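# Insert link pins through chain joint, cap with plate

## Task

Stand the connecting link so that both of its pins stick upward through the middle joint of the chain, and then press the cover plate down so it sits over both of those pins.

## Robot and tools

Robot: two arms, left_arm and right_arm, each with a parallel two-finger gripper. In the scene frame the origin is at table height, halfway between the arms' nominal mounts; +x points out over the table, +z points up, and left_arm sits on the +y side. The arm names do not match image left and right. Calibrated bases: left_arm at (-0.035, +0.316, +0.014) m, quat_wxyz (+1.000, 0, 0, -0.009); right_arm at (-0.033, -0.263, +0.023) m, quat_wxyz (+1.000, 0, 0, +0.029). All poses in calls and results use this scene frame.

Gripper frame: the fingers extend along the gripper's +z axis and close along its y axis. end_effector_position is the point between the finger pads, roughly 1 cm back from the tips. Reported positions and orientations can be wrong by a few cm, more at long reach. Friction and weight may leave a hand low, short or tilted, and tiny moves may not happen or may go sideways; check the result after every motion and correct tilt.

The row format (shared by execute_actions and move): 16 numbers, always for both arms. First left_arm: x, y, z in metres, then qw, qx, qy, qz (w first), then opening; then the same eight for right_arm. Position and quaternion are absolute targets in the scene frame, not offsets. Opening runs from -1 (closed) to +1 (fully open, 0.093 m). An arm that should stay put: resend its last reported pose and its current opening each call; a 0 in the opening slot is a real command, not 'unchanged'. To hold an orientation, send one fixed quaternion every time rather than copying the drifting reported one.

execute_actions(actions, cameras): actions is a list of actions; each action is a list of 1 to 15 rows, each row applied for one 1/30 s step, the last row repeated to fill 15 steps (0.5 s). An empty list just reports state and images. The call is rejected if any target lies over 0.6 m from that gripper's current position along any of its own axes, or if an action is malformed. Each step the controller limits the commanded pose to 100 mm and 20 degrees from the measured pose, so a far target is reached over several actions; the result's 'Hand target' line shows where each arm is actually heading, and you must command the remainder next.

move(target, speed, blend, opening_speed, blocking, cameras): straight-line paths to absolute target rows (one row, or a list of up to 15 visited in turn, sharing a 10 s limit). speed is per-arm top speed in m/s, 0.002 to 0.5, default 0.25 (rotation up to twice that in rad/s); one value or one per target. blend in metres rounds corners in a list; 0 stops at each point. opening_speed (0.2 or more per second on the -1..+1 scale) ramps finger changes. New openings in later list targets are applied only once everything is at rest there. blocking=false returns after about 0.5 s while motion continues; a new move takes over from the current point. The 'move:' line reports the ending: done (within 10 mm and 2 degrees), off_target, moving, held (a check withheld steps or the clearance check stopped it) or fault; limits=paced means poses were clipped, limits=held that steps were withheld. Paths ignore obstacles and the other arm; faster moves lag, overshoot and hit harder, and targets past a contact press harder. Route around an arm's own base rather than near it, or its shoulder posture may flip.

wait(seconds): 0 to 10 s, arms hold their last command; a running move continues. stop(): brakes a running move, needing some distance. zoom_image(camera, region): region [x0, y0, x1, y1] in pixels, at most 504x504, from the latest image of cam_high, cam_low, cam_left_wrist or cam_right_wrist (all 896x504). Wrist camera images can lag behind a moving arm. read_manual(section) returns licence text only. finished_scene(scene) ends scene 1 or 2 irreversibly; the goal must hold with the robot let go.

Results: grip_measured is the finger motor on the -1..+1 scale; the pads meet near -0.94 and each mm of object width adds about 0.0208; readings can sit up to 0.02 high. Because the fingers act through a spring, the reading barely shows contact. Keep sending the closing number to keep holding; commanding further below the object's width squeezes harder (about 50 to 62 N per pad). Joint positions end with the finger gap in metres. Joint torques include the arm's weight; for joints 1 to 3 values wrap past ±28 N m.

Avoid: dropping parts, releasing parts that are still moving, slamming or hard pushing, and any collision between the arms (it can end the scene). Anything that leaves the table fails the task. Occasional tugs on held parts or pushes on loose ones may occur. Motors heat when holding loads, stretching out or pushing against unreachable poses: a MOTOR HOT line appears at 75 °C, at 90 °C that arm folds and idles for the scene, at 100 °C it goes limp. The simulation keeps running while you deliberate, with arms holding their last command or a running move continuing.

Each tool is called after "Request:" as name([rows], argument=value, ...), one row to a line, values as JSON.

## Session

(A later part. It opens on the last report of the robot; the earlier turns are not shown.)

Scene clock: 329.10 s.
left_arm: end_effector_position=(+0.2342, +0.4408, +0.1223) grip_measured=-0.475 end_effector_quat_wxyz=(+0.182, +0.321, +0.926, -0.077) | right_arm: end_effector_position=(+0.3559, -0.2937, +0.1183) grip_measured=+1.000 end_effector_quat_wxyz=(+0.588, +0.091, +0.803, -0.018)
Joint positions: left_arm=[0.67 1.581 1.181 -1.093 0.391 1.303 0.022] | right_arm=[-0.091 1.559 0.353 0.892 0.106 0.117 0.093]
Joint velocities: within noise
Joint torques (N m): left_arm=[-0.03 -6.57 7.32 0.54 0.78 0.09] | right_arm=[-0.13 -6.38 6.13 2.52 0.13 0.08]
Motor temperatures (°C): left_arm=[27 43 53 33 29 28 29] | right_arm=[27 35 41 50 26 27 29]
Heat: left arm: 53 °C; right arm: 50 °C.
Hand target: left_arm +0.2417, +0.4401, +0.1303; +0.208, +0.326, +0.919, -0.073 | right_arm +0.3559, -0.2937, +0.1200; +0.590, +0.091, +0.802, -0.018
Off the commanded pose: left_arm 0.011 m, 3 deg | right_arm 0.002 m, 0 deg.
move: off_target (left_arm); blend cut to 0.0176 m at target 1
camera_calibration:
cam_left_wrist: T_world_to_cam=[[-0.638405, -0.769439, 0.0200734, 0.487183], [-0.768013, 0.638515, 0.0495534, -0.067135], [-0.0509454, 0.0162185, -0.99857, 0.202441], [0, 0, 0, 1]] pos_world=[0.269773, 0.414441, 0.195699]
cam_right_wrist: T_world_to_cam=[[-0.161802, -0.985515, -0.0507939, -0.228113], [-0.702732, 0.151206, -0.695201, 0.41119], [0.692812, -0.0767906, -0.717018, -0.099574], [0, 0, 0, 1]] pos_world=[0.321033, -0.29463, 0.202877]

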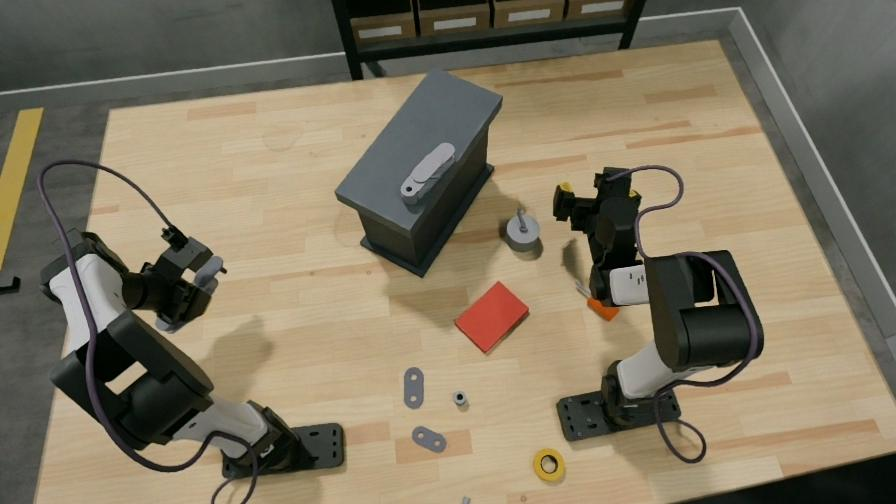

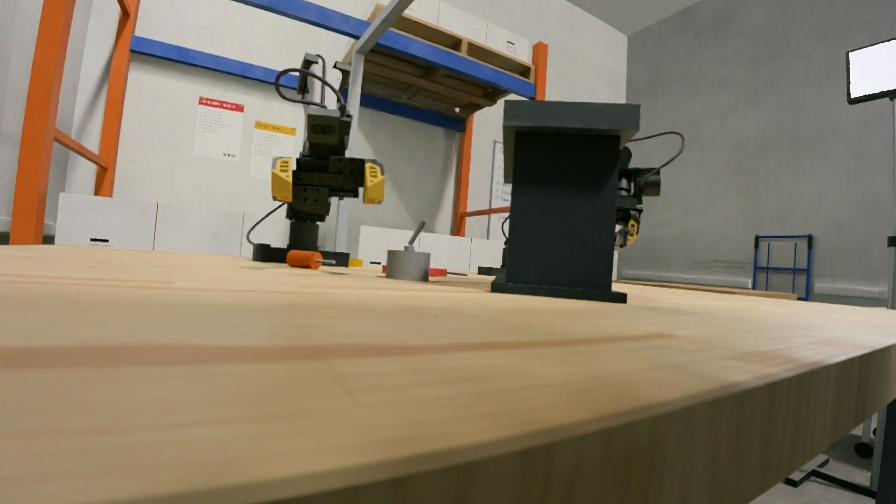

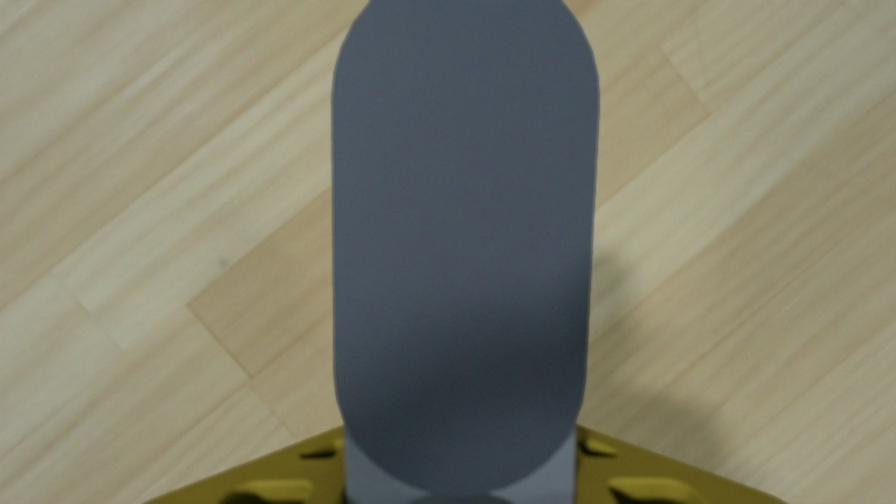

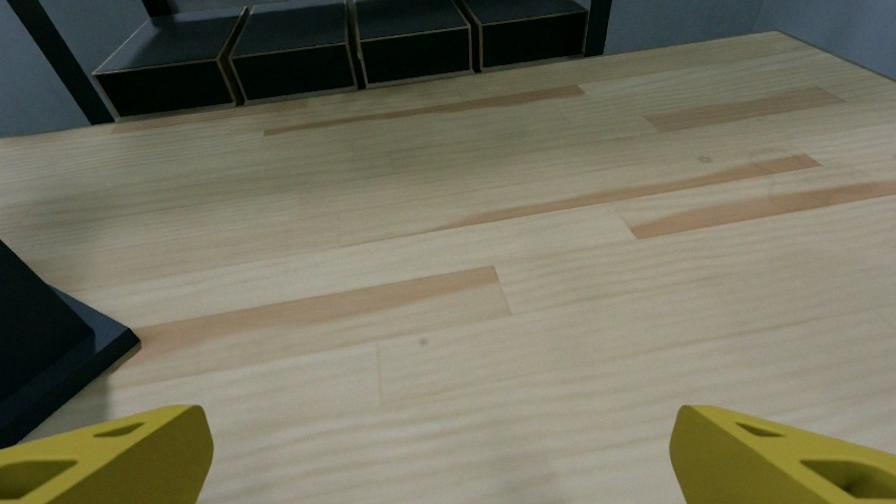

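Request:
move([
  [0.242,0.44,0.05,0.2159,0.3249,0.9175,-0.0764,-0.9,0.3559,-0.2937,0.12,0.590,0.091,0.802,-0.018,1.0],
], speed=0.1, cameras=["cam_high"])

Request:
move([
  [0.242,0.44,0.025,0.2159,0.3249,0.9175,-0.0764,-0.9,0.3559,-0.2937,0.12,0.590,0.091,0.802,-0.018,1.0],
], speed=0.03, cameras=["cam_high","cam_left_wrist"])

Scene clock: 339.70 s.
left_arm: end_effector_position=(+0.2337, +0.4393, +0.0429) grip_measured=-0.475 end_effector_quat_wxyz=(+0.190, +0.322, +0.924, -0.079) | right_arm: end_effector_position=(+0.3559, -0.2937, +0.1183) grip_measured=+1.000 end_effector_quat_wxyz=(+0.588, +0.091, +0.803, -0.018)
Joint positions: left_arm=[0.676 1.675 0.943 -0.758 0.408 1.313 0.022] | right_arm=[-0.091 1.559 0.353 0.892 0.106 0.117 0.093]
Joint velocities: within noise
Joint torques (N m): left_arm=[0.25 -6.74 6.56 0.59 0.78 0.09] | right_arm=[-0.23 -6.42 6.19 2.57 0.07 0.09]
Motor temperatures (°C): left_arm=[27 42 52 32 30 28 29] | right_arm=[27 35 41 50 26 27 29]
Heat: left arm: 52 °C; right arm: 50 °C.
Hand target: left_arm +0.2418, +0.4400, +0.0502; +0.216, +0.325, +0.918, -0.076 | right_arm +0.3559, -0.2937, +0.1200; +0.590, +0.091, +0.802, -0.018
Off the commanded pose: left_arm 0.011 m, 3 deg | right_arm 0.002 m, 0 deg.
move: off_target (left_arm)
Images, in order (width x height): cam_high 896x504.

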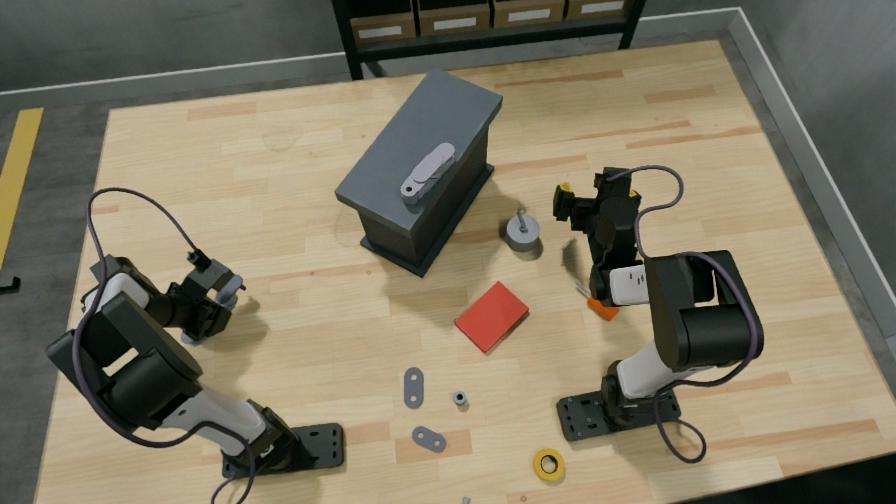

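Scene clock: 340.90 s.
left_arm: end_effector_position=(+0.2355, +0.4386, +0.0268) grip_measured=-0.475 end_effector_quat_wxyz=(+0.197, +0.323, +0.922, -0.078) | right_arm: end_effector_position=(+0.3559, -0.2937, +0.1183) grip_measured=+1.000 end_effector_quat_wxyz=(+0.588, +0.091, +0.803, -0.018)
Joint positions: left_arm=[0.676 1.707 0.901 -0.676 0.419 1.313 0.022] | right_arm=[-0.091 1.559 0.353 0.892 0.106 0.117 0.093]
Joint velocities: within noise
Joint torques (N m): left_arm=[0.32 -5.08 5.2 0.82 0.67 0.08] | right_arm=[-0.16 -6.35 6.11 2.55 0.14 0.12]
Motor temperatures (°C): left_arm=[27 42 51 32 30 28 29] | right_arm=[27 35 41 50 26 27 29]
Heat: left arm: 51 °C; right arm: 50 °C.
Hand target: left_arm +0.2418, +0.4400, +0.0253; +0.215, +0.325, +0.918, -0.076 | right_arm +0.3559, -0.2937, +0.1200; +0.590, +0.091, +0.802, -0.018
Off the commanded pose: left_arm 0.007 m, 2 deg | right_arm 0.002 m, 0 deg.
move: done
camera_calibration:
cam_left_wrist: T_world_to_cam=[[-0.642889, -0.765877, 0.0112676, 0.487998], [-0.765619, 0.642972, 0.0203405, -0.0617821], [-0.022823, 0.00444998, -0.99973, 0.105791], [0, 0, 0, 1]] pos_world=[0.268842, 0.413, 0.10152]
Images, in order (width x height): cam_high 896x504, cam_left_wrist 896x504.

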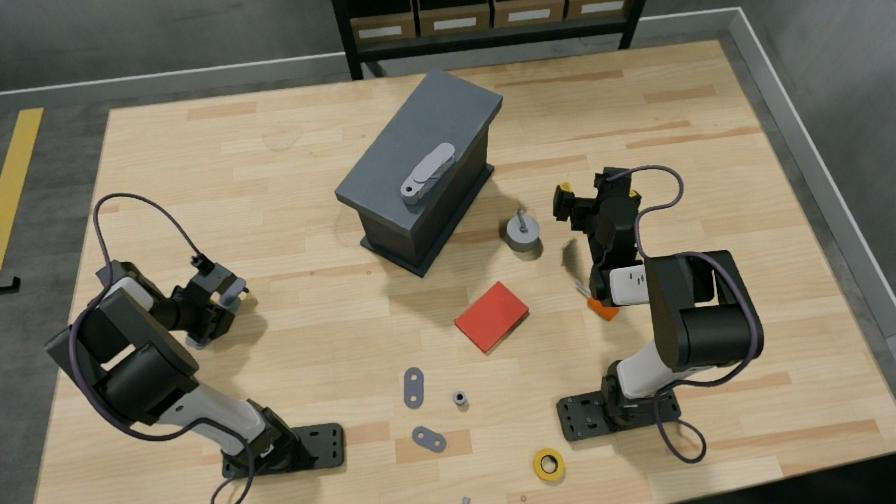

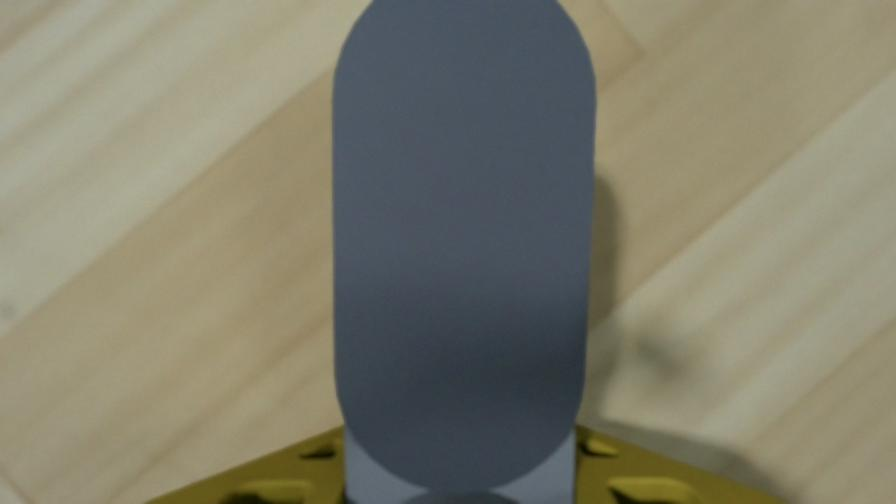

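Request:
move([
  [0.242,0.44,0.012,0.2159,0.3249,0.9175,-0.0764,-0.9,0.3559,-0.2937,0.12,0.590,0.091,0.802,-0.018,1.0],
], speed=0.02, cameras=["cam_left_wrist"])

Scene clock: 352.53 s.
left_arm: end_effector_position=(+0.2371, +0.4365, +0.0225) grip_measured=-0.475 end_effector_quat_wxyz=(+0.208, +0.321, +0.920, -0.084) | right_arm: end_effector_position=(+0.3559, -0.2937, +0.1183) grip_measured=+1.000 end_effector_quat_wxyz=(+0.588, +0.091, +0.803, -0.018)
Joint positions: left_arm=[0.68 1.718 0.885 -0.646 0.444 1.313 0.022] | right_arm=[-0.091 1.559 0.353 0.892 0.106 0.117 0.093]
Joint velocities: within noise
Joint torques (N m): left_arm=[-0.16 -3.6 4.19 1.03 0.46 0.09] | right_arm=[-0.4 -6.32 6.23 2.55 0.15 0.09]
Motor temperatures (°C): left_arm=[27 40 49 31 30 28 29] | right_arm=[27 35 41 51 26 27 29]
Heat: left arm: 49 °C; right arm: 51 °C.
Hand target: left_arm +0.2414, +0.4397, +0.0127; +0.216, +0.325, +0.918, -0.077 | right_arm +0.3559, -0.2937, +0.1200; +0.590, +0.091, +0.802, -0.018
Off the commanded pose: left_arm 0.012 m, 1 deg | right_arm 0.002 m, 0 deg.
move: off_target (left_arm)
camera_calibration:
cam_left_wrist: T_world_to_cam=[[-0.641662, -0.766859, 0.0140305, 0.487544], [-0.766971, 0.641662, -0.00510338, -0.0575949], [-0.00508929, -0.0140357, -0.999889, 0.105411], [0, 0, 0, 1]] pos_world=[0.269201, 0.412313, 0.0982644]
Images, in order (width x height): cam_left_wrist 896x504.

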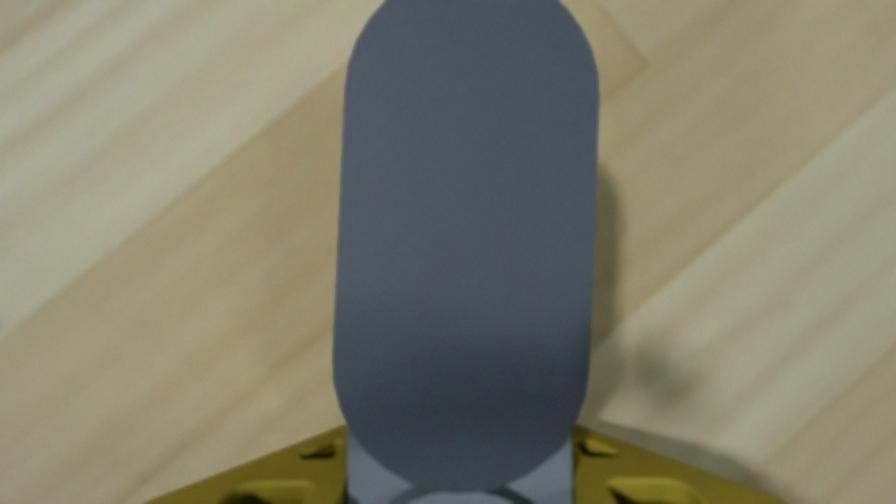

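Request:
move([
  [0.242,0.442,-0.005,0.2,0.3284,0.9205,-0.07,-0.9,0.3559,-0.2937,0.12,0.590,0.091,0.802,-0.018,1.0],
], speed=0.03, cameras=["cam_left_wrist","cam_high"])

Request:
zoom_image(camera="cam_high", region=[130, 220, 300, 380])

Scene clock: 363.33 s.
left_arm: end_effector_position=(+0.2374, +0.4358, +0.0201) grip_measured=-0.475 end_effector_quat_wxyz=(+0.209, +0.320, +0.920, -0.088) | right_arm: end_effector_position=(+0.3559, -0.2937, +0.1183) grip_measured=+1.000 end_effector_quat_wxyz=(+0.588, +0.091, +0.803, -0.018)
Joint positions: left_arm=[0.68 1.729 0.885 -0.642 0.449 1.313 0.022] | right_arm=[-0.091 1.559 0.353 0.892 0.106 0.117 0.093]
Joint velocities: within noise
Joint torques (N m): left_arm=[-1.24 -1.43 2.86 1.41 0.1 0.04] | right_arm=[-0.08 -6.52 6.08 2.56 0.11 0.05]
Motor temperatures (°C): left_arm=[27 38 47 32 30 28 29] | right_arm=[27 35 40 51 26 27 29]
Heat: left arm: 47 °C; right arm: 51 °C.
Hand target: left_arm +0.2398, +0.4408, -0.0023; +0.199, +0.329, +0.920, -0.072 | right_arm +0.3559, -0.2937, +0.1200; +0.590, +0.091, +0.802, -0.018
Off the commanded pose: left_arm 0.026 m, 2 deg | right_arm 0.002 m, 0 deg.
move: off_target (left_arm)
camera_calibration:
cam_left_wrist: T_world_to_cam=[[-0.641937, -0.766471, 0.0209531, 0.486962], [-0.766724, 0.641923, -0.00828186, -0.0570846], [-0.00710249, -0.0213817, -0.999746, 0.106649], [0, 0, 0, 1]] pos_world=[0.269588, 0.412166, 0.0959455]
Images, in order (width x height): cam_high 896x504, cam_left_wrist 896x504.

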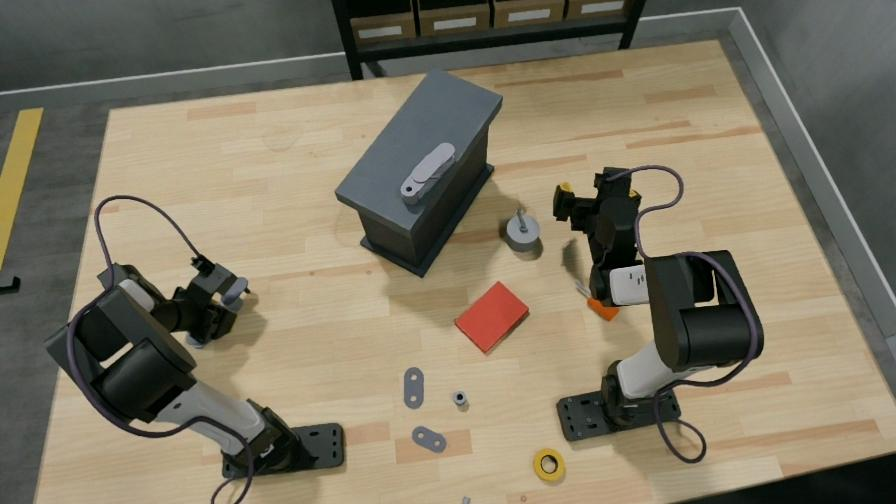

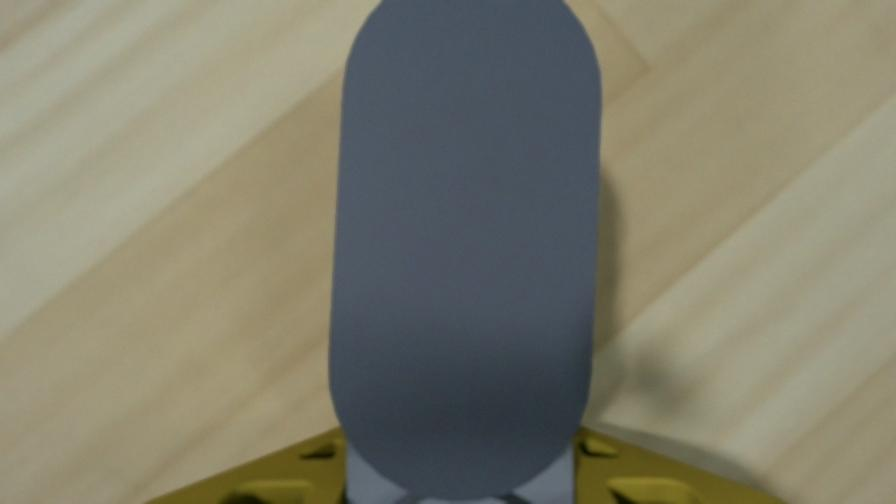

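Scaled by 2.965 from the camera's 896x504 image, which has a finer 1280x720 frame.

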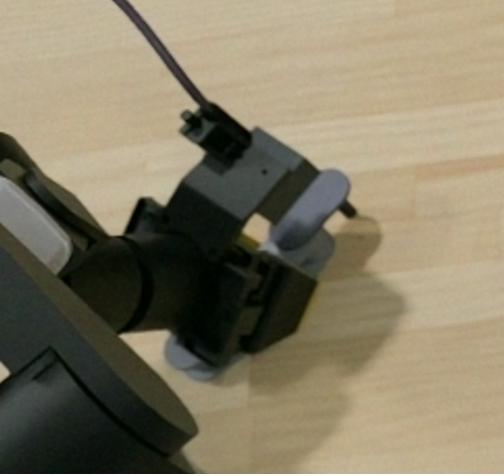

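Request:
move([
  [0.242,0.442,0.015,0.2,0.3284,0.9205,-0.07,-0.9,0.3559,-0.2937,0.12,0.590,0.091,0.802,-0.018,1.0],
  [0.242,0.442,0.015,0.2,0.3284,0.9205,-0.07,-0.15,0.3559,-0.2937,0.12,0.590,0.091,0.802,-0.018,1.0],
], speed=0.03, opening_speed=0.4, cameras=["cam_left_wrist"])

Scene clock: 372.73 s.
left_arm: end_effector_position=(+0.2355, +0.4337, +0.0204) grip_measured=-0.153 end_effector_quat_wxyz=(+0.204, +0.320, +0.920, -0.092) | right_arm: end_effector_position=(+0.3559, -0.2937, +0.1183) grip_measured=+1.000 end_effector_quat_wxyz=(+0.588, +0.091, +0.803, -0.018)
Joint positions: left_arm=[0.677 1.728 0.888 -0.658 0.446 1.313 0.038] | right_arm=[-0.091 1.559 0.353 0.892 0.106 0.117 0.093]
Joint velocities: within noise
Joint torques (N m): left_arm=[-1.11 -4.78 5.94 0.86 0.12 0.01] | right_arm=[-0.16 -6.46 6.23 2.51 0.11 0.09]
Motor temperatures (°C): left_arm=[27 37 46 32 29 28 29] | right_arm=[27 35 40 51 26 27 29]
Heat: left arm: 46 °C; right arm: 51 °C.
Hand target: left_arm +0.2417, +0.4418, +0.0156; +0.200, +0.328, +0.920, -0.070 | right_arm +0.3559, -0.2937, +0.1200; +0.590, +0.091, +0.802, -0.018
Off the commanded pose: left_arm 0.012 m, 3 deg | right_arm 0.002 m, 0 deg.
move: off_target (left_arm)
camera_calibration:
cam_left_wrist: T_world_to_cam=[[-0.643801, -0.764494, 0.0327004, 0.48351], [-0.764963, 0.644067, -0.0030398, -0.0586532], [-0.0187373, -0.0269716, -0.999461, 0.112076], [0, 0, 0, 1]] pos_world=[0.268517, 0.41044, 0.0960266]
Images, in order (width x height): cam_left_wrist 896x504.

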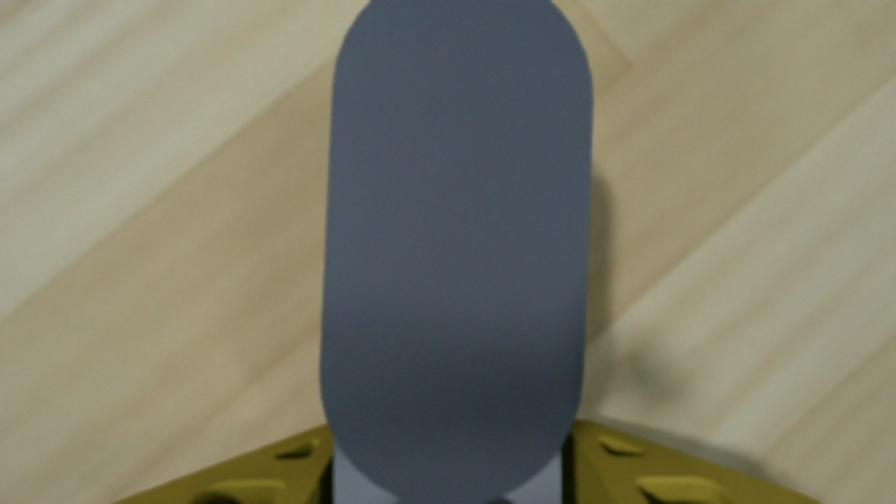

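Request:
move([
  [0.236,0.435,0.06,0.2,0.3284,0.9205,-0.07,-0.15,0.3559,-0.2937,0.12,0.590,0.091,0.802,-0.018,1.0],
  [0.22,0.45,0.14,0.2,0.3284,0.9205,-0.07,0.2,0.3559,-0.2937,0.12,0.590,0.091,0.802,-0.018,1.0],
], speed=[0.06,0.15], blend=0.01, cameras=["cam_left_wrist","cam_high"])

Request:
zoom_image(camera="cam_high", region=[130, 220, 300, 380])

Scene clock: 380.43 s.
left_arm: end_effector_position=(+0.2189, +0.4454, +0.1311) grip_measured=+0.198 end_effector_quat_wxyz=(+0.196, +0.324, +0.922, -0.084) | right_arm: end_effector_position=(+0.3559, -0.2937, +0.1183) grip_measured=+1.000 end_effector_quat_wxyz=(+0.588, +0.091, +0.803, -0.018)
Joint positions: left_arm=[0.737 1.552 1.18 -1.149 0.428 1.385 0.055] | right_arm=[-0.091 1.559 0.353 0.892 0.106 0.117 0.093]
Joint velocities: within noise
Joint torques (N m): left_arm=[0.23 -6.67 8.49 0.3 0.36 0.11] | right_arm=[-0.24 -6.38 6.16 2.53 0.11 0.09]
Motor temperatures (°C): left_arm=[27 38 46 32 29 28 29] | right_arm=[27 35 40 51 26 27 29]
Heat: left arm: 46 °C; right arm: 51 °C.
Hand target: left_arm +0.2199, +0.4499, +0.1398; +0.200, +0.328, +0.921, -0.070 | right_arm +0.3559, -0.2937, +0.1200; +0.590, +0.091, +0.802, -0.018
Off the commanded pose: left_arm 0.010 m, 2 deg | right_arm 0.002 m, 0 deg.
move: done
camera_calibration:
cam_left_wrist: T_world_to_cam=[[-0.647021, -0.762146, 0.0222768, 0.479138], [-0.761951, 0.647383, 0.0180544, -0.0834483], [-0.0281818, -0.00529225, -0.999589, 0.215136], [0, 0, 0, 1]] pos_world=[0.252492, 0.420335, 0.20588]
Images, in order (width x height): cam_high 896x504, cam_left_wrist 896x504.

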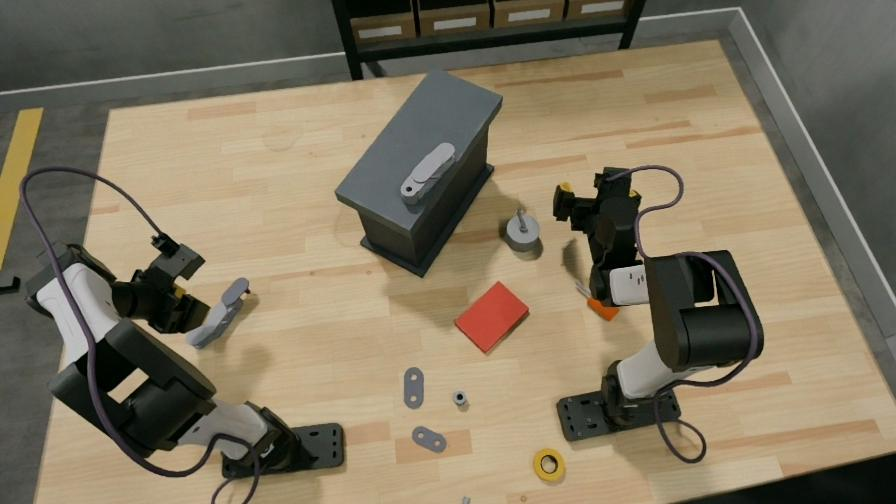

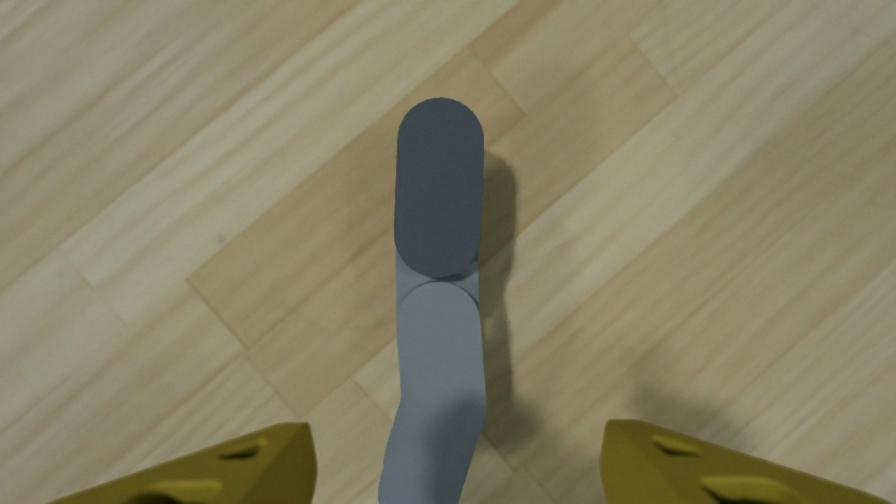

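Scaled by 2.965 from the camera's 896x504 image, which has a finer 1280x720 frame.

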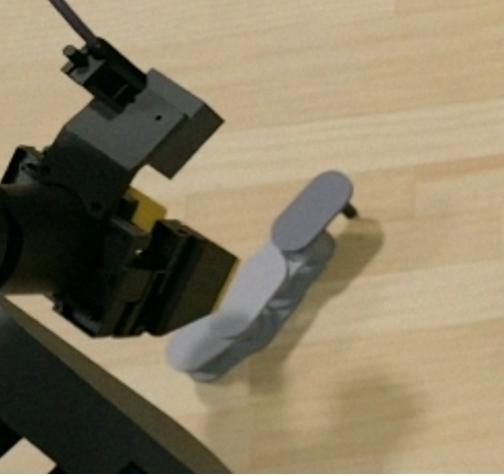

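Request:
move([
  [0.27,0.408,0.11,0.0163,0.3551,0.9347,-0.0062,0.2,0.3559,-0.2937,0.12,0.590,0.091,0.802,-0.018,1.0],
], speed=0.2, cameras=["cam_left_wrist","cam_high"])

Scene clock: 421.50 s.
left_arm: end_effector_position=(+0.2663, +0.4050, +0.1057) grip_measured=+0.198 end_effector_quat_wxyz=(+0.018, +0.358, +0.933, -0.015) | right_arm: end_effector_position=(+0.3559, -0.2937, +0.1183) grip_measured=+1.000 end_effector_quat_wxyz=(+0.588, +0.091, +0.803, -0.018)
Joint positions: left_arm=[0.329 1.733 1.334 -1.162 0.045 1.044 0.055] | right_arm=[-0.091 1.559 0.353 0.892 0.106 0.117 0.093]
Joint velocities: within noise
Joint torques (N m): left_arm=[-0.62 -6.42 8.68 0.22 0.04 -0.08] | right_arm=[-0.16 -6.28 6.27 2.54 0.09 0.13]
Motor temperatures (°C): left_arm=[27 39 48 29 29 28 28] | right_arm=[27 35 40 52 26 27 29]
Heat: left arm: 48 °C; right arm: 52 °C.
Hand target: left_arm +0.2699, +0.4080, +0.1100; +0.017, +0.355, +0.935, -0.006 | right_arm +0.3559, -0.2937, +0.1200; +0.590, +0.091, +0.802, -0.018
Off the commanded pose: left_arm 0.006 m, 1 deg | right_arm 0.002 m, 0 deg.
move: done
camera_calibration:
cam_left_wrist: T_world_to_cam=[[-0.685022, -0.728334, 0.0165786, 0.476566], [-0.665351, 0.634729, 0.392971, -0.0809022], [-0.296737, 0.258163, -0.919401, 0.147163], [0, 0, 0, 1]] pos_world=[0.316299, 0.360459, 0.159193]
Images, in order (width x height): cam_high 896x504, cam_left_wrist 896x504.

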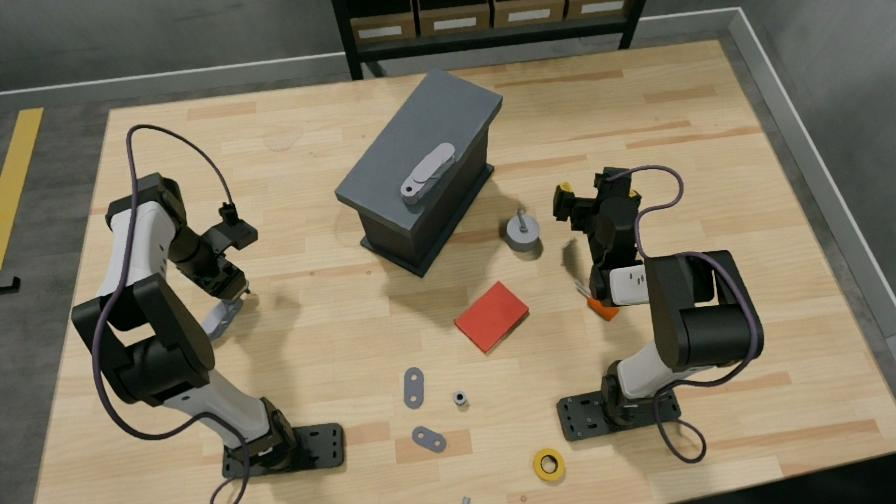

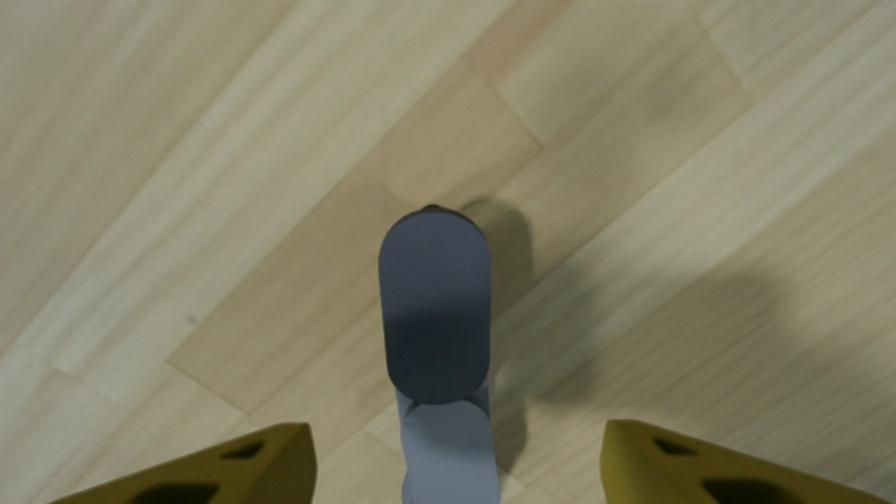

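Request:
move([
  [0.272,0.411,0.06,0.0163,0.3551,0.9347,-0.0062,0.2,0.3559,-0.2937,0.12,0.590,0.091,0.802,-0.018,1.0],
  [0.272,0.411,0.034,0.0163,0.3551,0.9347,-0.0062,0.2,0.3559,-0.2937,0.12,0.590,0.091,0.802,-0.018,1.0],
], speed=[0.1,0.05], cameras=["cam_left_wrist","cam_high"])

Scene clock: 441.63 s.
left_arm: end_effector_position=(+0.2725, +0.4072, +0.0368) grip_measured=+0.198 end_effector_quat_wxyz=(+0.020, +0.358, +0.933, -0.012) | right_arm: end_effector_position=(+0.3559, -0.2937, +0.1183) grip_measured=+1.000 end_effector_quat_wxyz=(+0.588, +0.091, +0.803, -0.018)
Joint positions: left_arm=[0.329 1.827 1.162 -0.89 0.044 1.043 0.055] | right_arm=[-0.091 1.559 0.353 0.892 0.106 0.117 0.093]
Joint velocities: within noise
Joint torques (N m): left_arm=[0.14 -6.82 5.53 0.42 0.08 0] | right_arm=[-0.25 -6.28 6.24 2.51 0.12 0.13]
Motor temperatures (°C): left_arm=[27 39 50 29 29 28 28] | right_arm=[27 35 40 52 26 27 29]
Heat: left arm: 50 °C; right arm: 52 °C.
Hand target: left_arm +0.2719, +0.4110, +0.0341; +0.016, +0.355, +0.935, -0.006 | right_arm +0.3559, -0.2937, +0.1200; +0.590, +0.091, +0.802, -0.018
Off the commanded pose: left_arm 0.005 m, 1 deg | right_arm 0.002 m, 0 deg.
move: done
camera_calibration:
cam_left_wrist: T_world_to_cam=[[-0.684538, -0.728908, 0.0100508, 0.483948], [-0.668257, 0.632968, 0.390877, -0.0494944], [-0.291276, 0.260854, -0.920388, 0.0825746], [0, 0, 0, 1]] pos_world=[0.322258, 0.362542, 0.0904828]
Images, in order (width x height): cam_high 896x504, cam_left_wrist 896x504.

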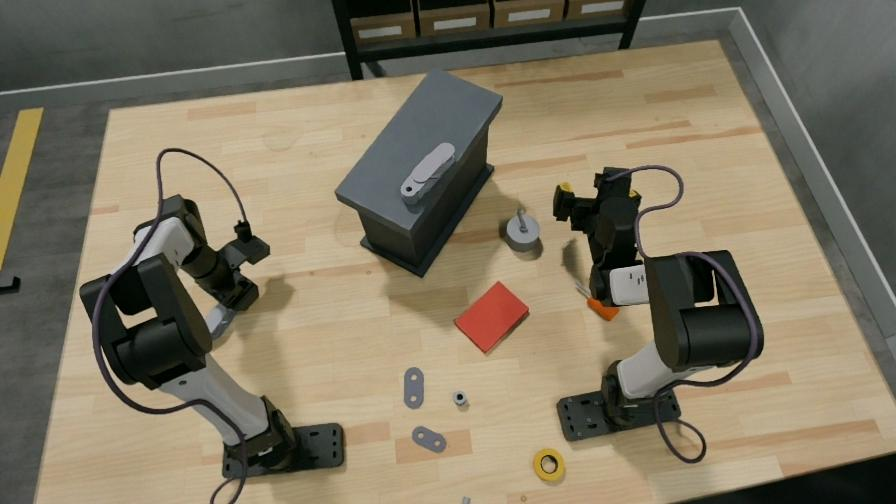

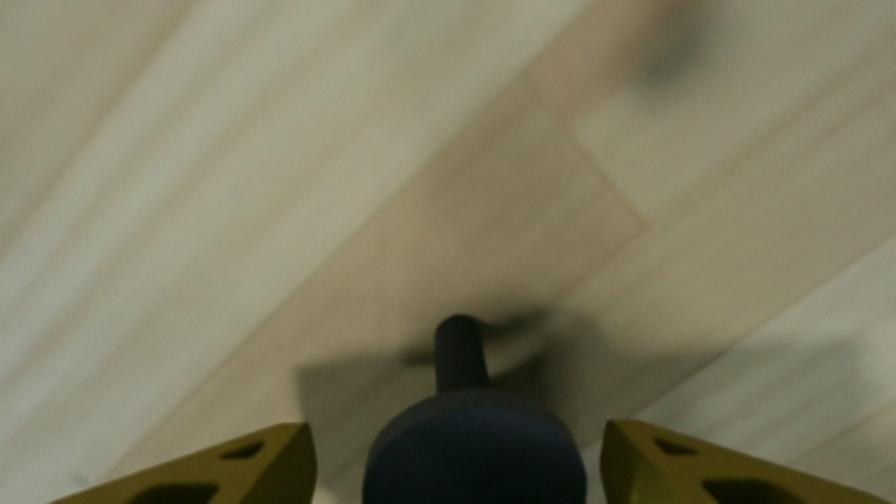

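Request:
move([
  [0.264,0.418,0.05,0.0163,0.3551,0.9347,-0.0062,0.2,0.3559,-0.2937,0.12,0.590,0.091,0.802,-0.018,1.0],
  [0.268,0.4145,0.034,0.0163,0.3551,0.9347,-0.0062,0.2,0.3559,-0.2937,0.12,0.590,0.091,0.802,-0.018,1.0],
], speed=[0.1,0.05], cameras=["cam_left_wrist"])

Scene clock: 452.03 s.
left_arm: end_effector_position=(+0.2674, +0.4147, +0.0362) grip_measured=+0.198 end_effector_quat_wxyz=(+0.019, +0.351, +0.936, -0.012) | right_arm: end_effector_position=(+0.3559, -0.2937, +0.1183) grip_measured=+1.000 end_effector_quat_wxyz=(+0.588, +0.091, +0.803, -0.018)
Joint positions: left_arm=[0.356 1.82 1.152 -0.888 0.042 1.056 0.055] | right_arm=[-0.091 1.559 0.353 0.892 0.106 0.117 0.093]
Joint velocities: within noise
Joint torques (N m): left_arm=[-1.1 -7.04 5.48 0.43 0.08 0.03] | right_arm=[-0.03 -6.5 6.08 2.49 0.1 0.09]
Motor temperatures (°C): left_arm=[27 40 48 29 29 28 28] | right_arm=[27 35 40 52 26 27 29]
Heat: left arm: 48 °C; right arm: 52 °C.
Hand target: left_arm +0.2681, +0.4145, +0.0341; +0.016, +0.355, +0.935, -0.006 | right_arm +0.3559, -0.2937, +0.1200; +0.590, +0.091, +0.802, -0.018
Off the commanded pose: left_arm 0.002 m, 1 deg | right_arm 0.002 m, 0 deg.
move: done
camera_calibration:
cam_left_wrist: T_world_to_cam=[[-0.674132, -0.738533, 0.010761, 0.487123], [-0.676281, 0.623034, 0.39303, -0.0512917], [-0.29697, 0.257677, -0.919463, 0.0814089], [0, 0, 0, 1]] pos_world=[0.317873, 0.370736, 0.0897697]
Images, in order (width x height): cam_left_wrist 896x504.

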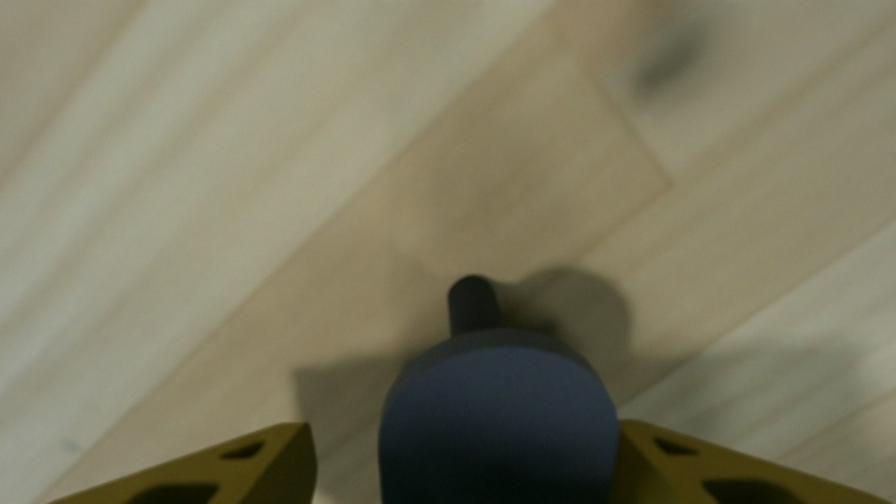

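Request:
move([
  [0.260,0.414,0.05,0.0163,0.3551,0.9347,-0.0062,0.2,0.3559,-0.2937,0.12,0.590,0.091,0.802,-0.018,1.0],
  [0.2645,0.410,0.034,0.0163,0.3551,0.9347,-0.0062,0.2,0.3559,-0.2937,0.12,0.590,0.091,0.802,-0.018,1.0],
], speed=[0.1,0.05], cameras=["cam_left_wrist"])

Scene clock: 464.50 s.
left_arm: end_effector_position=(+0.2644, +0.4097, +0.0369) grip_measured=+0.198 end_effector_quat_wxyz=(+0.020, +0.356, +0.934, -0.011) | right_arm: end_effector_position=(+0.3559, -0.2937, +0.1183) grip_measured=+1.000 end_effector_quat_wxyz=(+0.588, +0.091, +0.803, -0.018)
Joint positions: left_arm=[0.344 1.801 1.13 -0.883 0.042 1.054 0.055] | right_arm=[-0.091 1.559 0.353 0.892 0.106 0.117 0.093]
Joint velocities: within noise
Joint torques (N m): left_arm=[-0.98 -6.63 5.46 0.42 0.08 -0.05] | right_arm=[-0.24 -6.46 6.13 2.51 0.12 0.09]
Motor temperatures (°C): left_arm=[27 39 47 28 29 28 28] | right_arm=[27 35 40 52 26 27 29]
Heat: left arm: 47 °C; right arm: 52 °C.
Hand target: left_arm +0.2645, +0.4100, +0.0341; +0.016, +0.355, +0.935, -0.006 | right_arm +0.3559, -0.2937, +0.1200; +0.590, +0.091, +0.802, -0.018
Off the commanded pose: left_arm 0.003 m, 1 deg | right_arm 0.002 m, 0 deg.
move: done
camera_calibration:
cam_left_wrist: T_world_to_cam=[[-0.68173, -0.731558, 0.00814194, 0.480646], [-0.67094, 0.6296, 0.391719, -0.0545432], [-0.291691, 0.261584, -0.920049, 0.0794526], [0, 0, 0, 1]] pos_world=[0.314251, 0.365177, 0.0905525]
Images, in order (width x height): cam_left_wrist 896x504.

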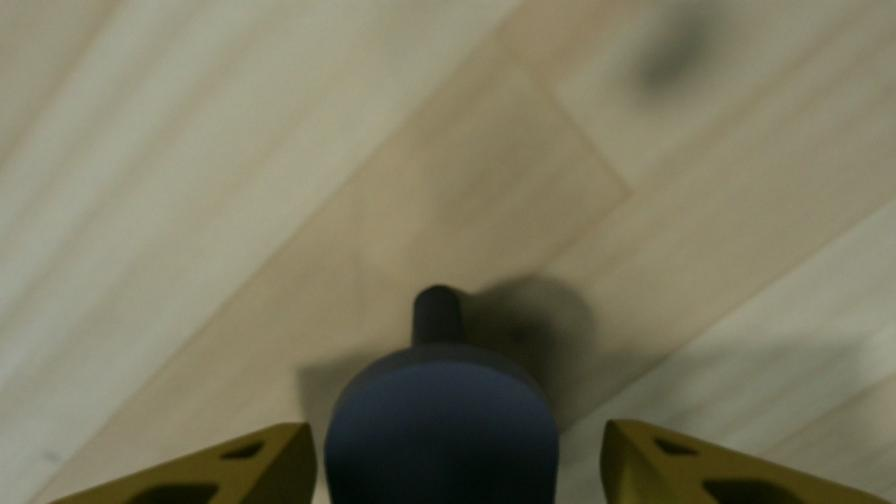

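Request:
move([
  [0.2645,0.410,0.036,0.0163,0.3551,0.9347,-0.0062,-1.0,0.3559,-0.2937,0.12,0.590,0.091,0.802,-0.018,1.0],
], opening_speed=0.6, cameras=["cam_left_wrist"])

Scene clock: 476.70 s.
left_arm: end_effector_position=(+0.2646, +0.4098, +0.0369) grip_measured=-0.477 end_effector_quat_wxyz=(+0.021, +0.356, +0.934, -0.011) | right_arm: end_effector_position=(+0.3559, -0.2937, +0.1183) grip_measured=+1.000 end_effector_quat_wxyz=(+0.588, +0.091, +0.803, -0.018)
Joint positions: left_arm=[0.344 1.801 1.13 -0.882 0.042 1.054 0.022] | right_arm=[-0.091 1.559 0.353 0.892 0.106 0.117 0.093]
Joint velocities: within noise
Joint torques (N m): left_arm=[-0.95 -6.9 5.85 0.36 0.09 -0.05] | right_arm=[-0.08 -6.37 6.3 2.54 0.11 0.11]
Motor temperatures (°C): left_arm=[27 39 46 28 29 28 28] | right_arm=[27 35 40 52 26 27 29]
Heat: left arm: 46 °C; right arm: 52 °C.
Hand target: left_arm +0.2645, +0.4100, +0.0360; +0.016, +0.355, +0.935, -0.006 | right_arm +0.3559, -0.2937, +0.1200; +0.590, +0.091, +0.802, -0.018
Off the commanded pose: left_arm 0.001 m, 1 deg | right_arm 0.002 m, 0 deg.
move: done
camera_calibration:
cam_left_wrist: T_world_to_cam=[[-0.681739, -0.731561, 0.00713459, 0.48093], [-0.671364, 0.629457, 0.391222, -0.0542354], [-0.290694, 0.261921, -0.920269, 0.0791164], [0, 0, 0, 1]] pos_world=[0.314456, 0.365247, 0.0905952]
Images, in order (width x height): cam_left_wrist 896x504.

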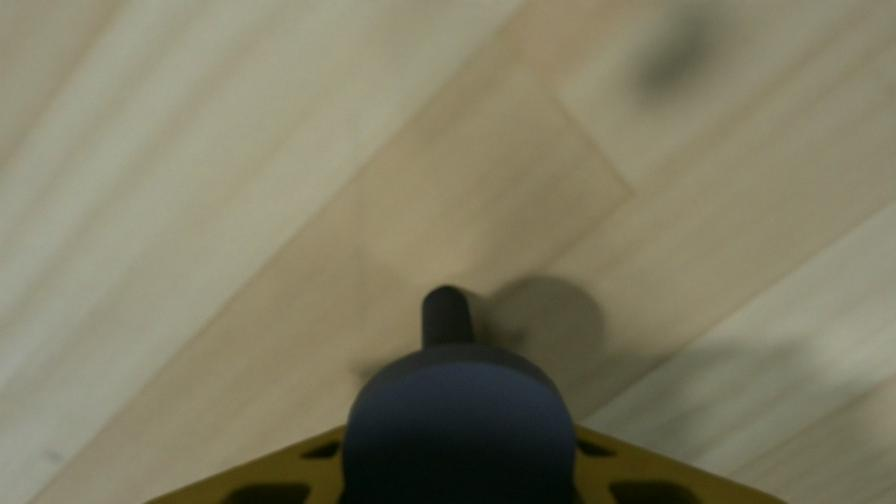

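Request:
move([
  [0.2645,0.410,0.06,0.0163,0.3551,0.9347,-0.0062,-1.0,0.3559,-0.2937,0.12,0.590,0.091,0.802,-0.018,1.0],
  [0.2645,0.410,0.14,0.0163,0.3551,0.9347,-0.0062,-1.0,0.3559,-0.2937,0.12,0.590,0.091,0.802,-0.018,1.0],
], speed=[0.04,0.1], blend=0.01, cameras=["cam_left_wrist","cam_high"])

Request:
zoom_image(camera="cam_high", region=[130, 220, 300, 380])

Scene clock: 486.63 s.
left_arm: end_effector_position=(+0.2611, +0.4079, +0.1266) grip_measured=-0.477 end_effector_quat_wxyz=(+0.006, +0.357, +0.934, -0.023) | right_arm: end_effector_position=(+0.3559, -0.2937, +0.1183) grip_measured=+1.000 end_effector_quat_wxyz=(+0.588, +0.091, +0.803, -0.018)
Joint positions: left_arm=[0.341 1.736 1.42 -1.275 0.042 1.054 0.022] | right_arm=[-0.091 1.559 0.353 0.892 0.106 0.117 0.093]
Joint velocities: within noise
Joint torques (N m): left_arm=[-0.69 -8.9 8.66 0.17 0.08 -0.06] | right_arm=[-0.16 -6.39 6.02 2.56 0.11 0.16]
Motor temperatures (°C): left_arm=[27 40 46 28 29 28 28] | right_arm=[27 35 40 52 26 27 29]
Heat: left arm: 46 °C; right arm: 52 °C.
Hand target: left_arm +0.2642, +0.4099, +0.1399; +0.016, +0.355, +0.935, -0.006 | right_arm +0.3559, -0.2937, +0.1200; +0.590, +0.091, +0.802, -0.018
Off the commanded pose: left_arm 0.014 m, 2 deg | right_arm 0.002 m, 0 deg.
move: off_target (left_arm)
camera_calibration:
cam_left_wrist: T_world_to_cam=[[-0.682532, -0.729713, 0.0408541, 0.471723], [-0.655276, 0.635748, 0.407968, -0.0993771], [-0.323672, 0.25168, -0.912082, 0.172853], [0, 0, 0, 1]] pos_world=[0.312794, 0.363897, 0.178927]
Images, in order (width x height): cam_high 896x504, cam_left_wrist 896x504.

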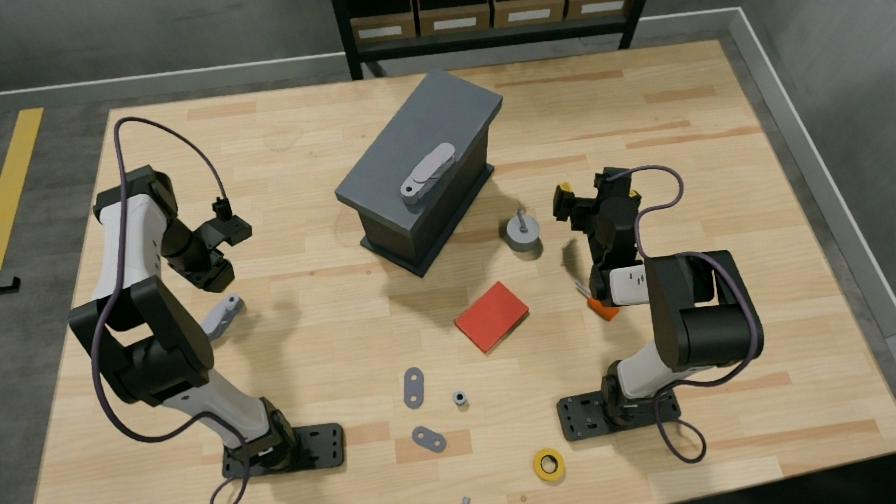

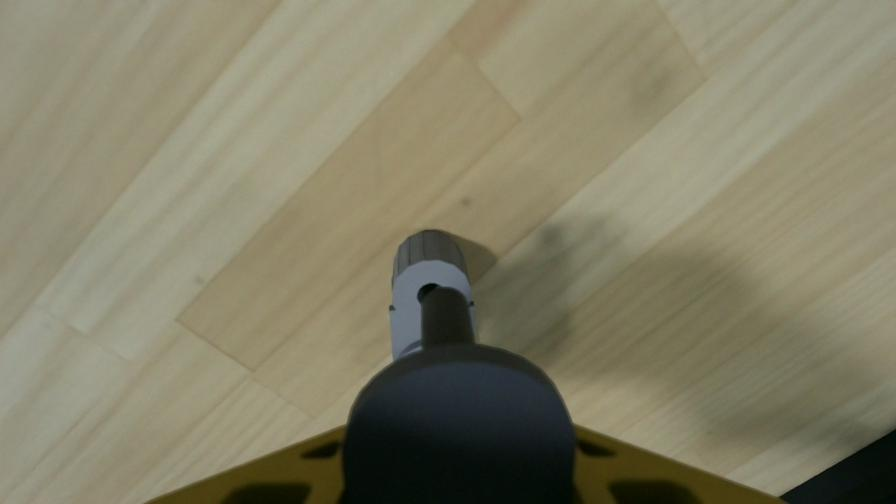

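Scaled by 2.965 from the camera's 896x504 image, which has a finer 1280x720 frame.

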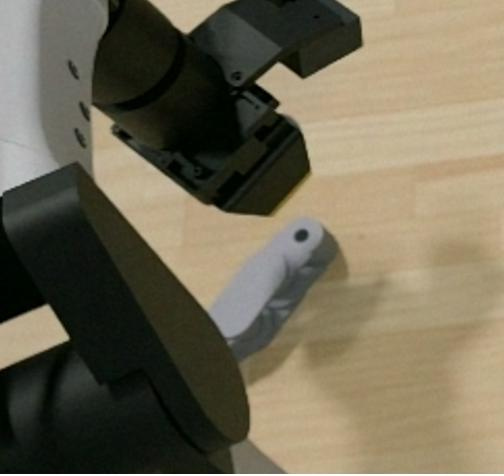

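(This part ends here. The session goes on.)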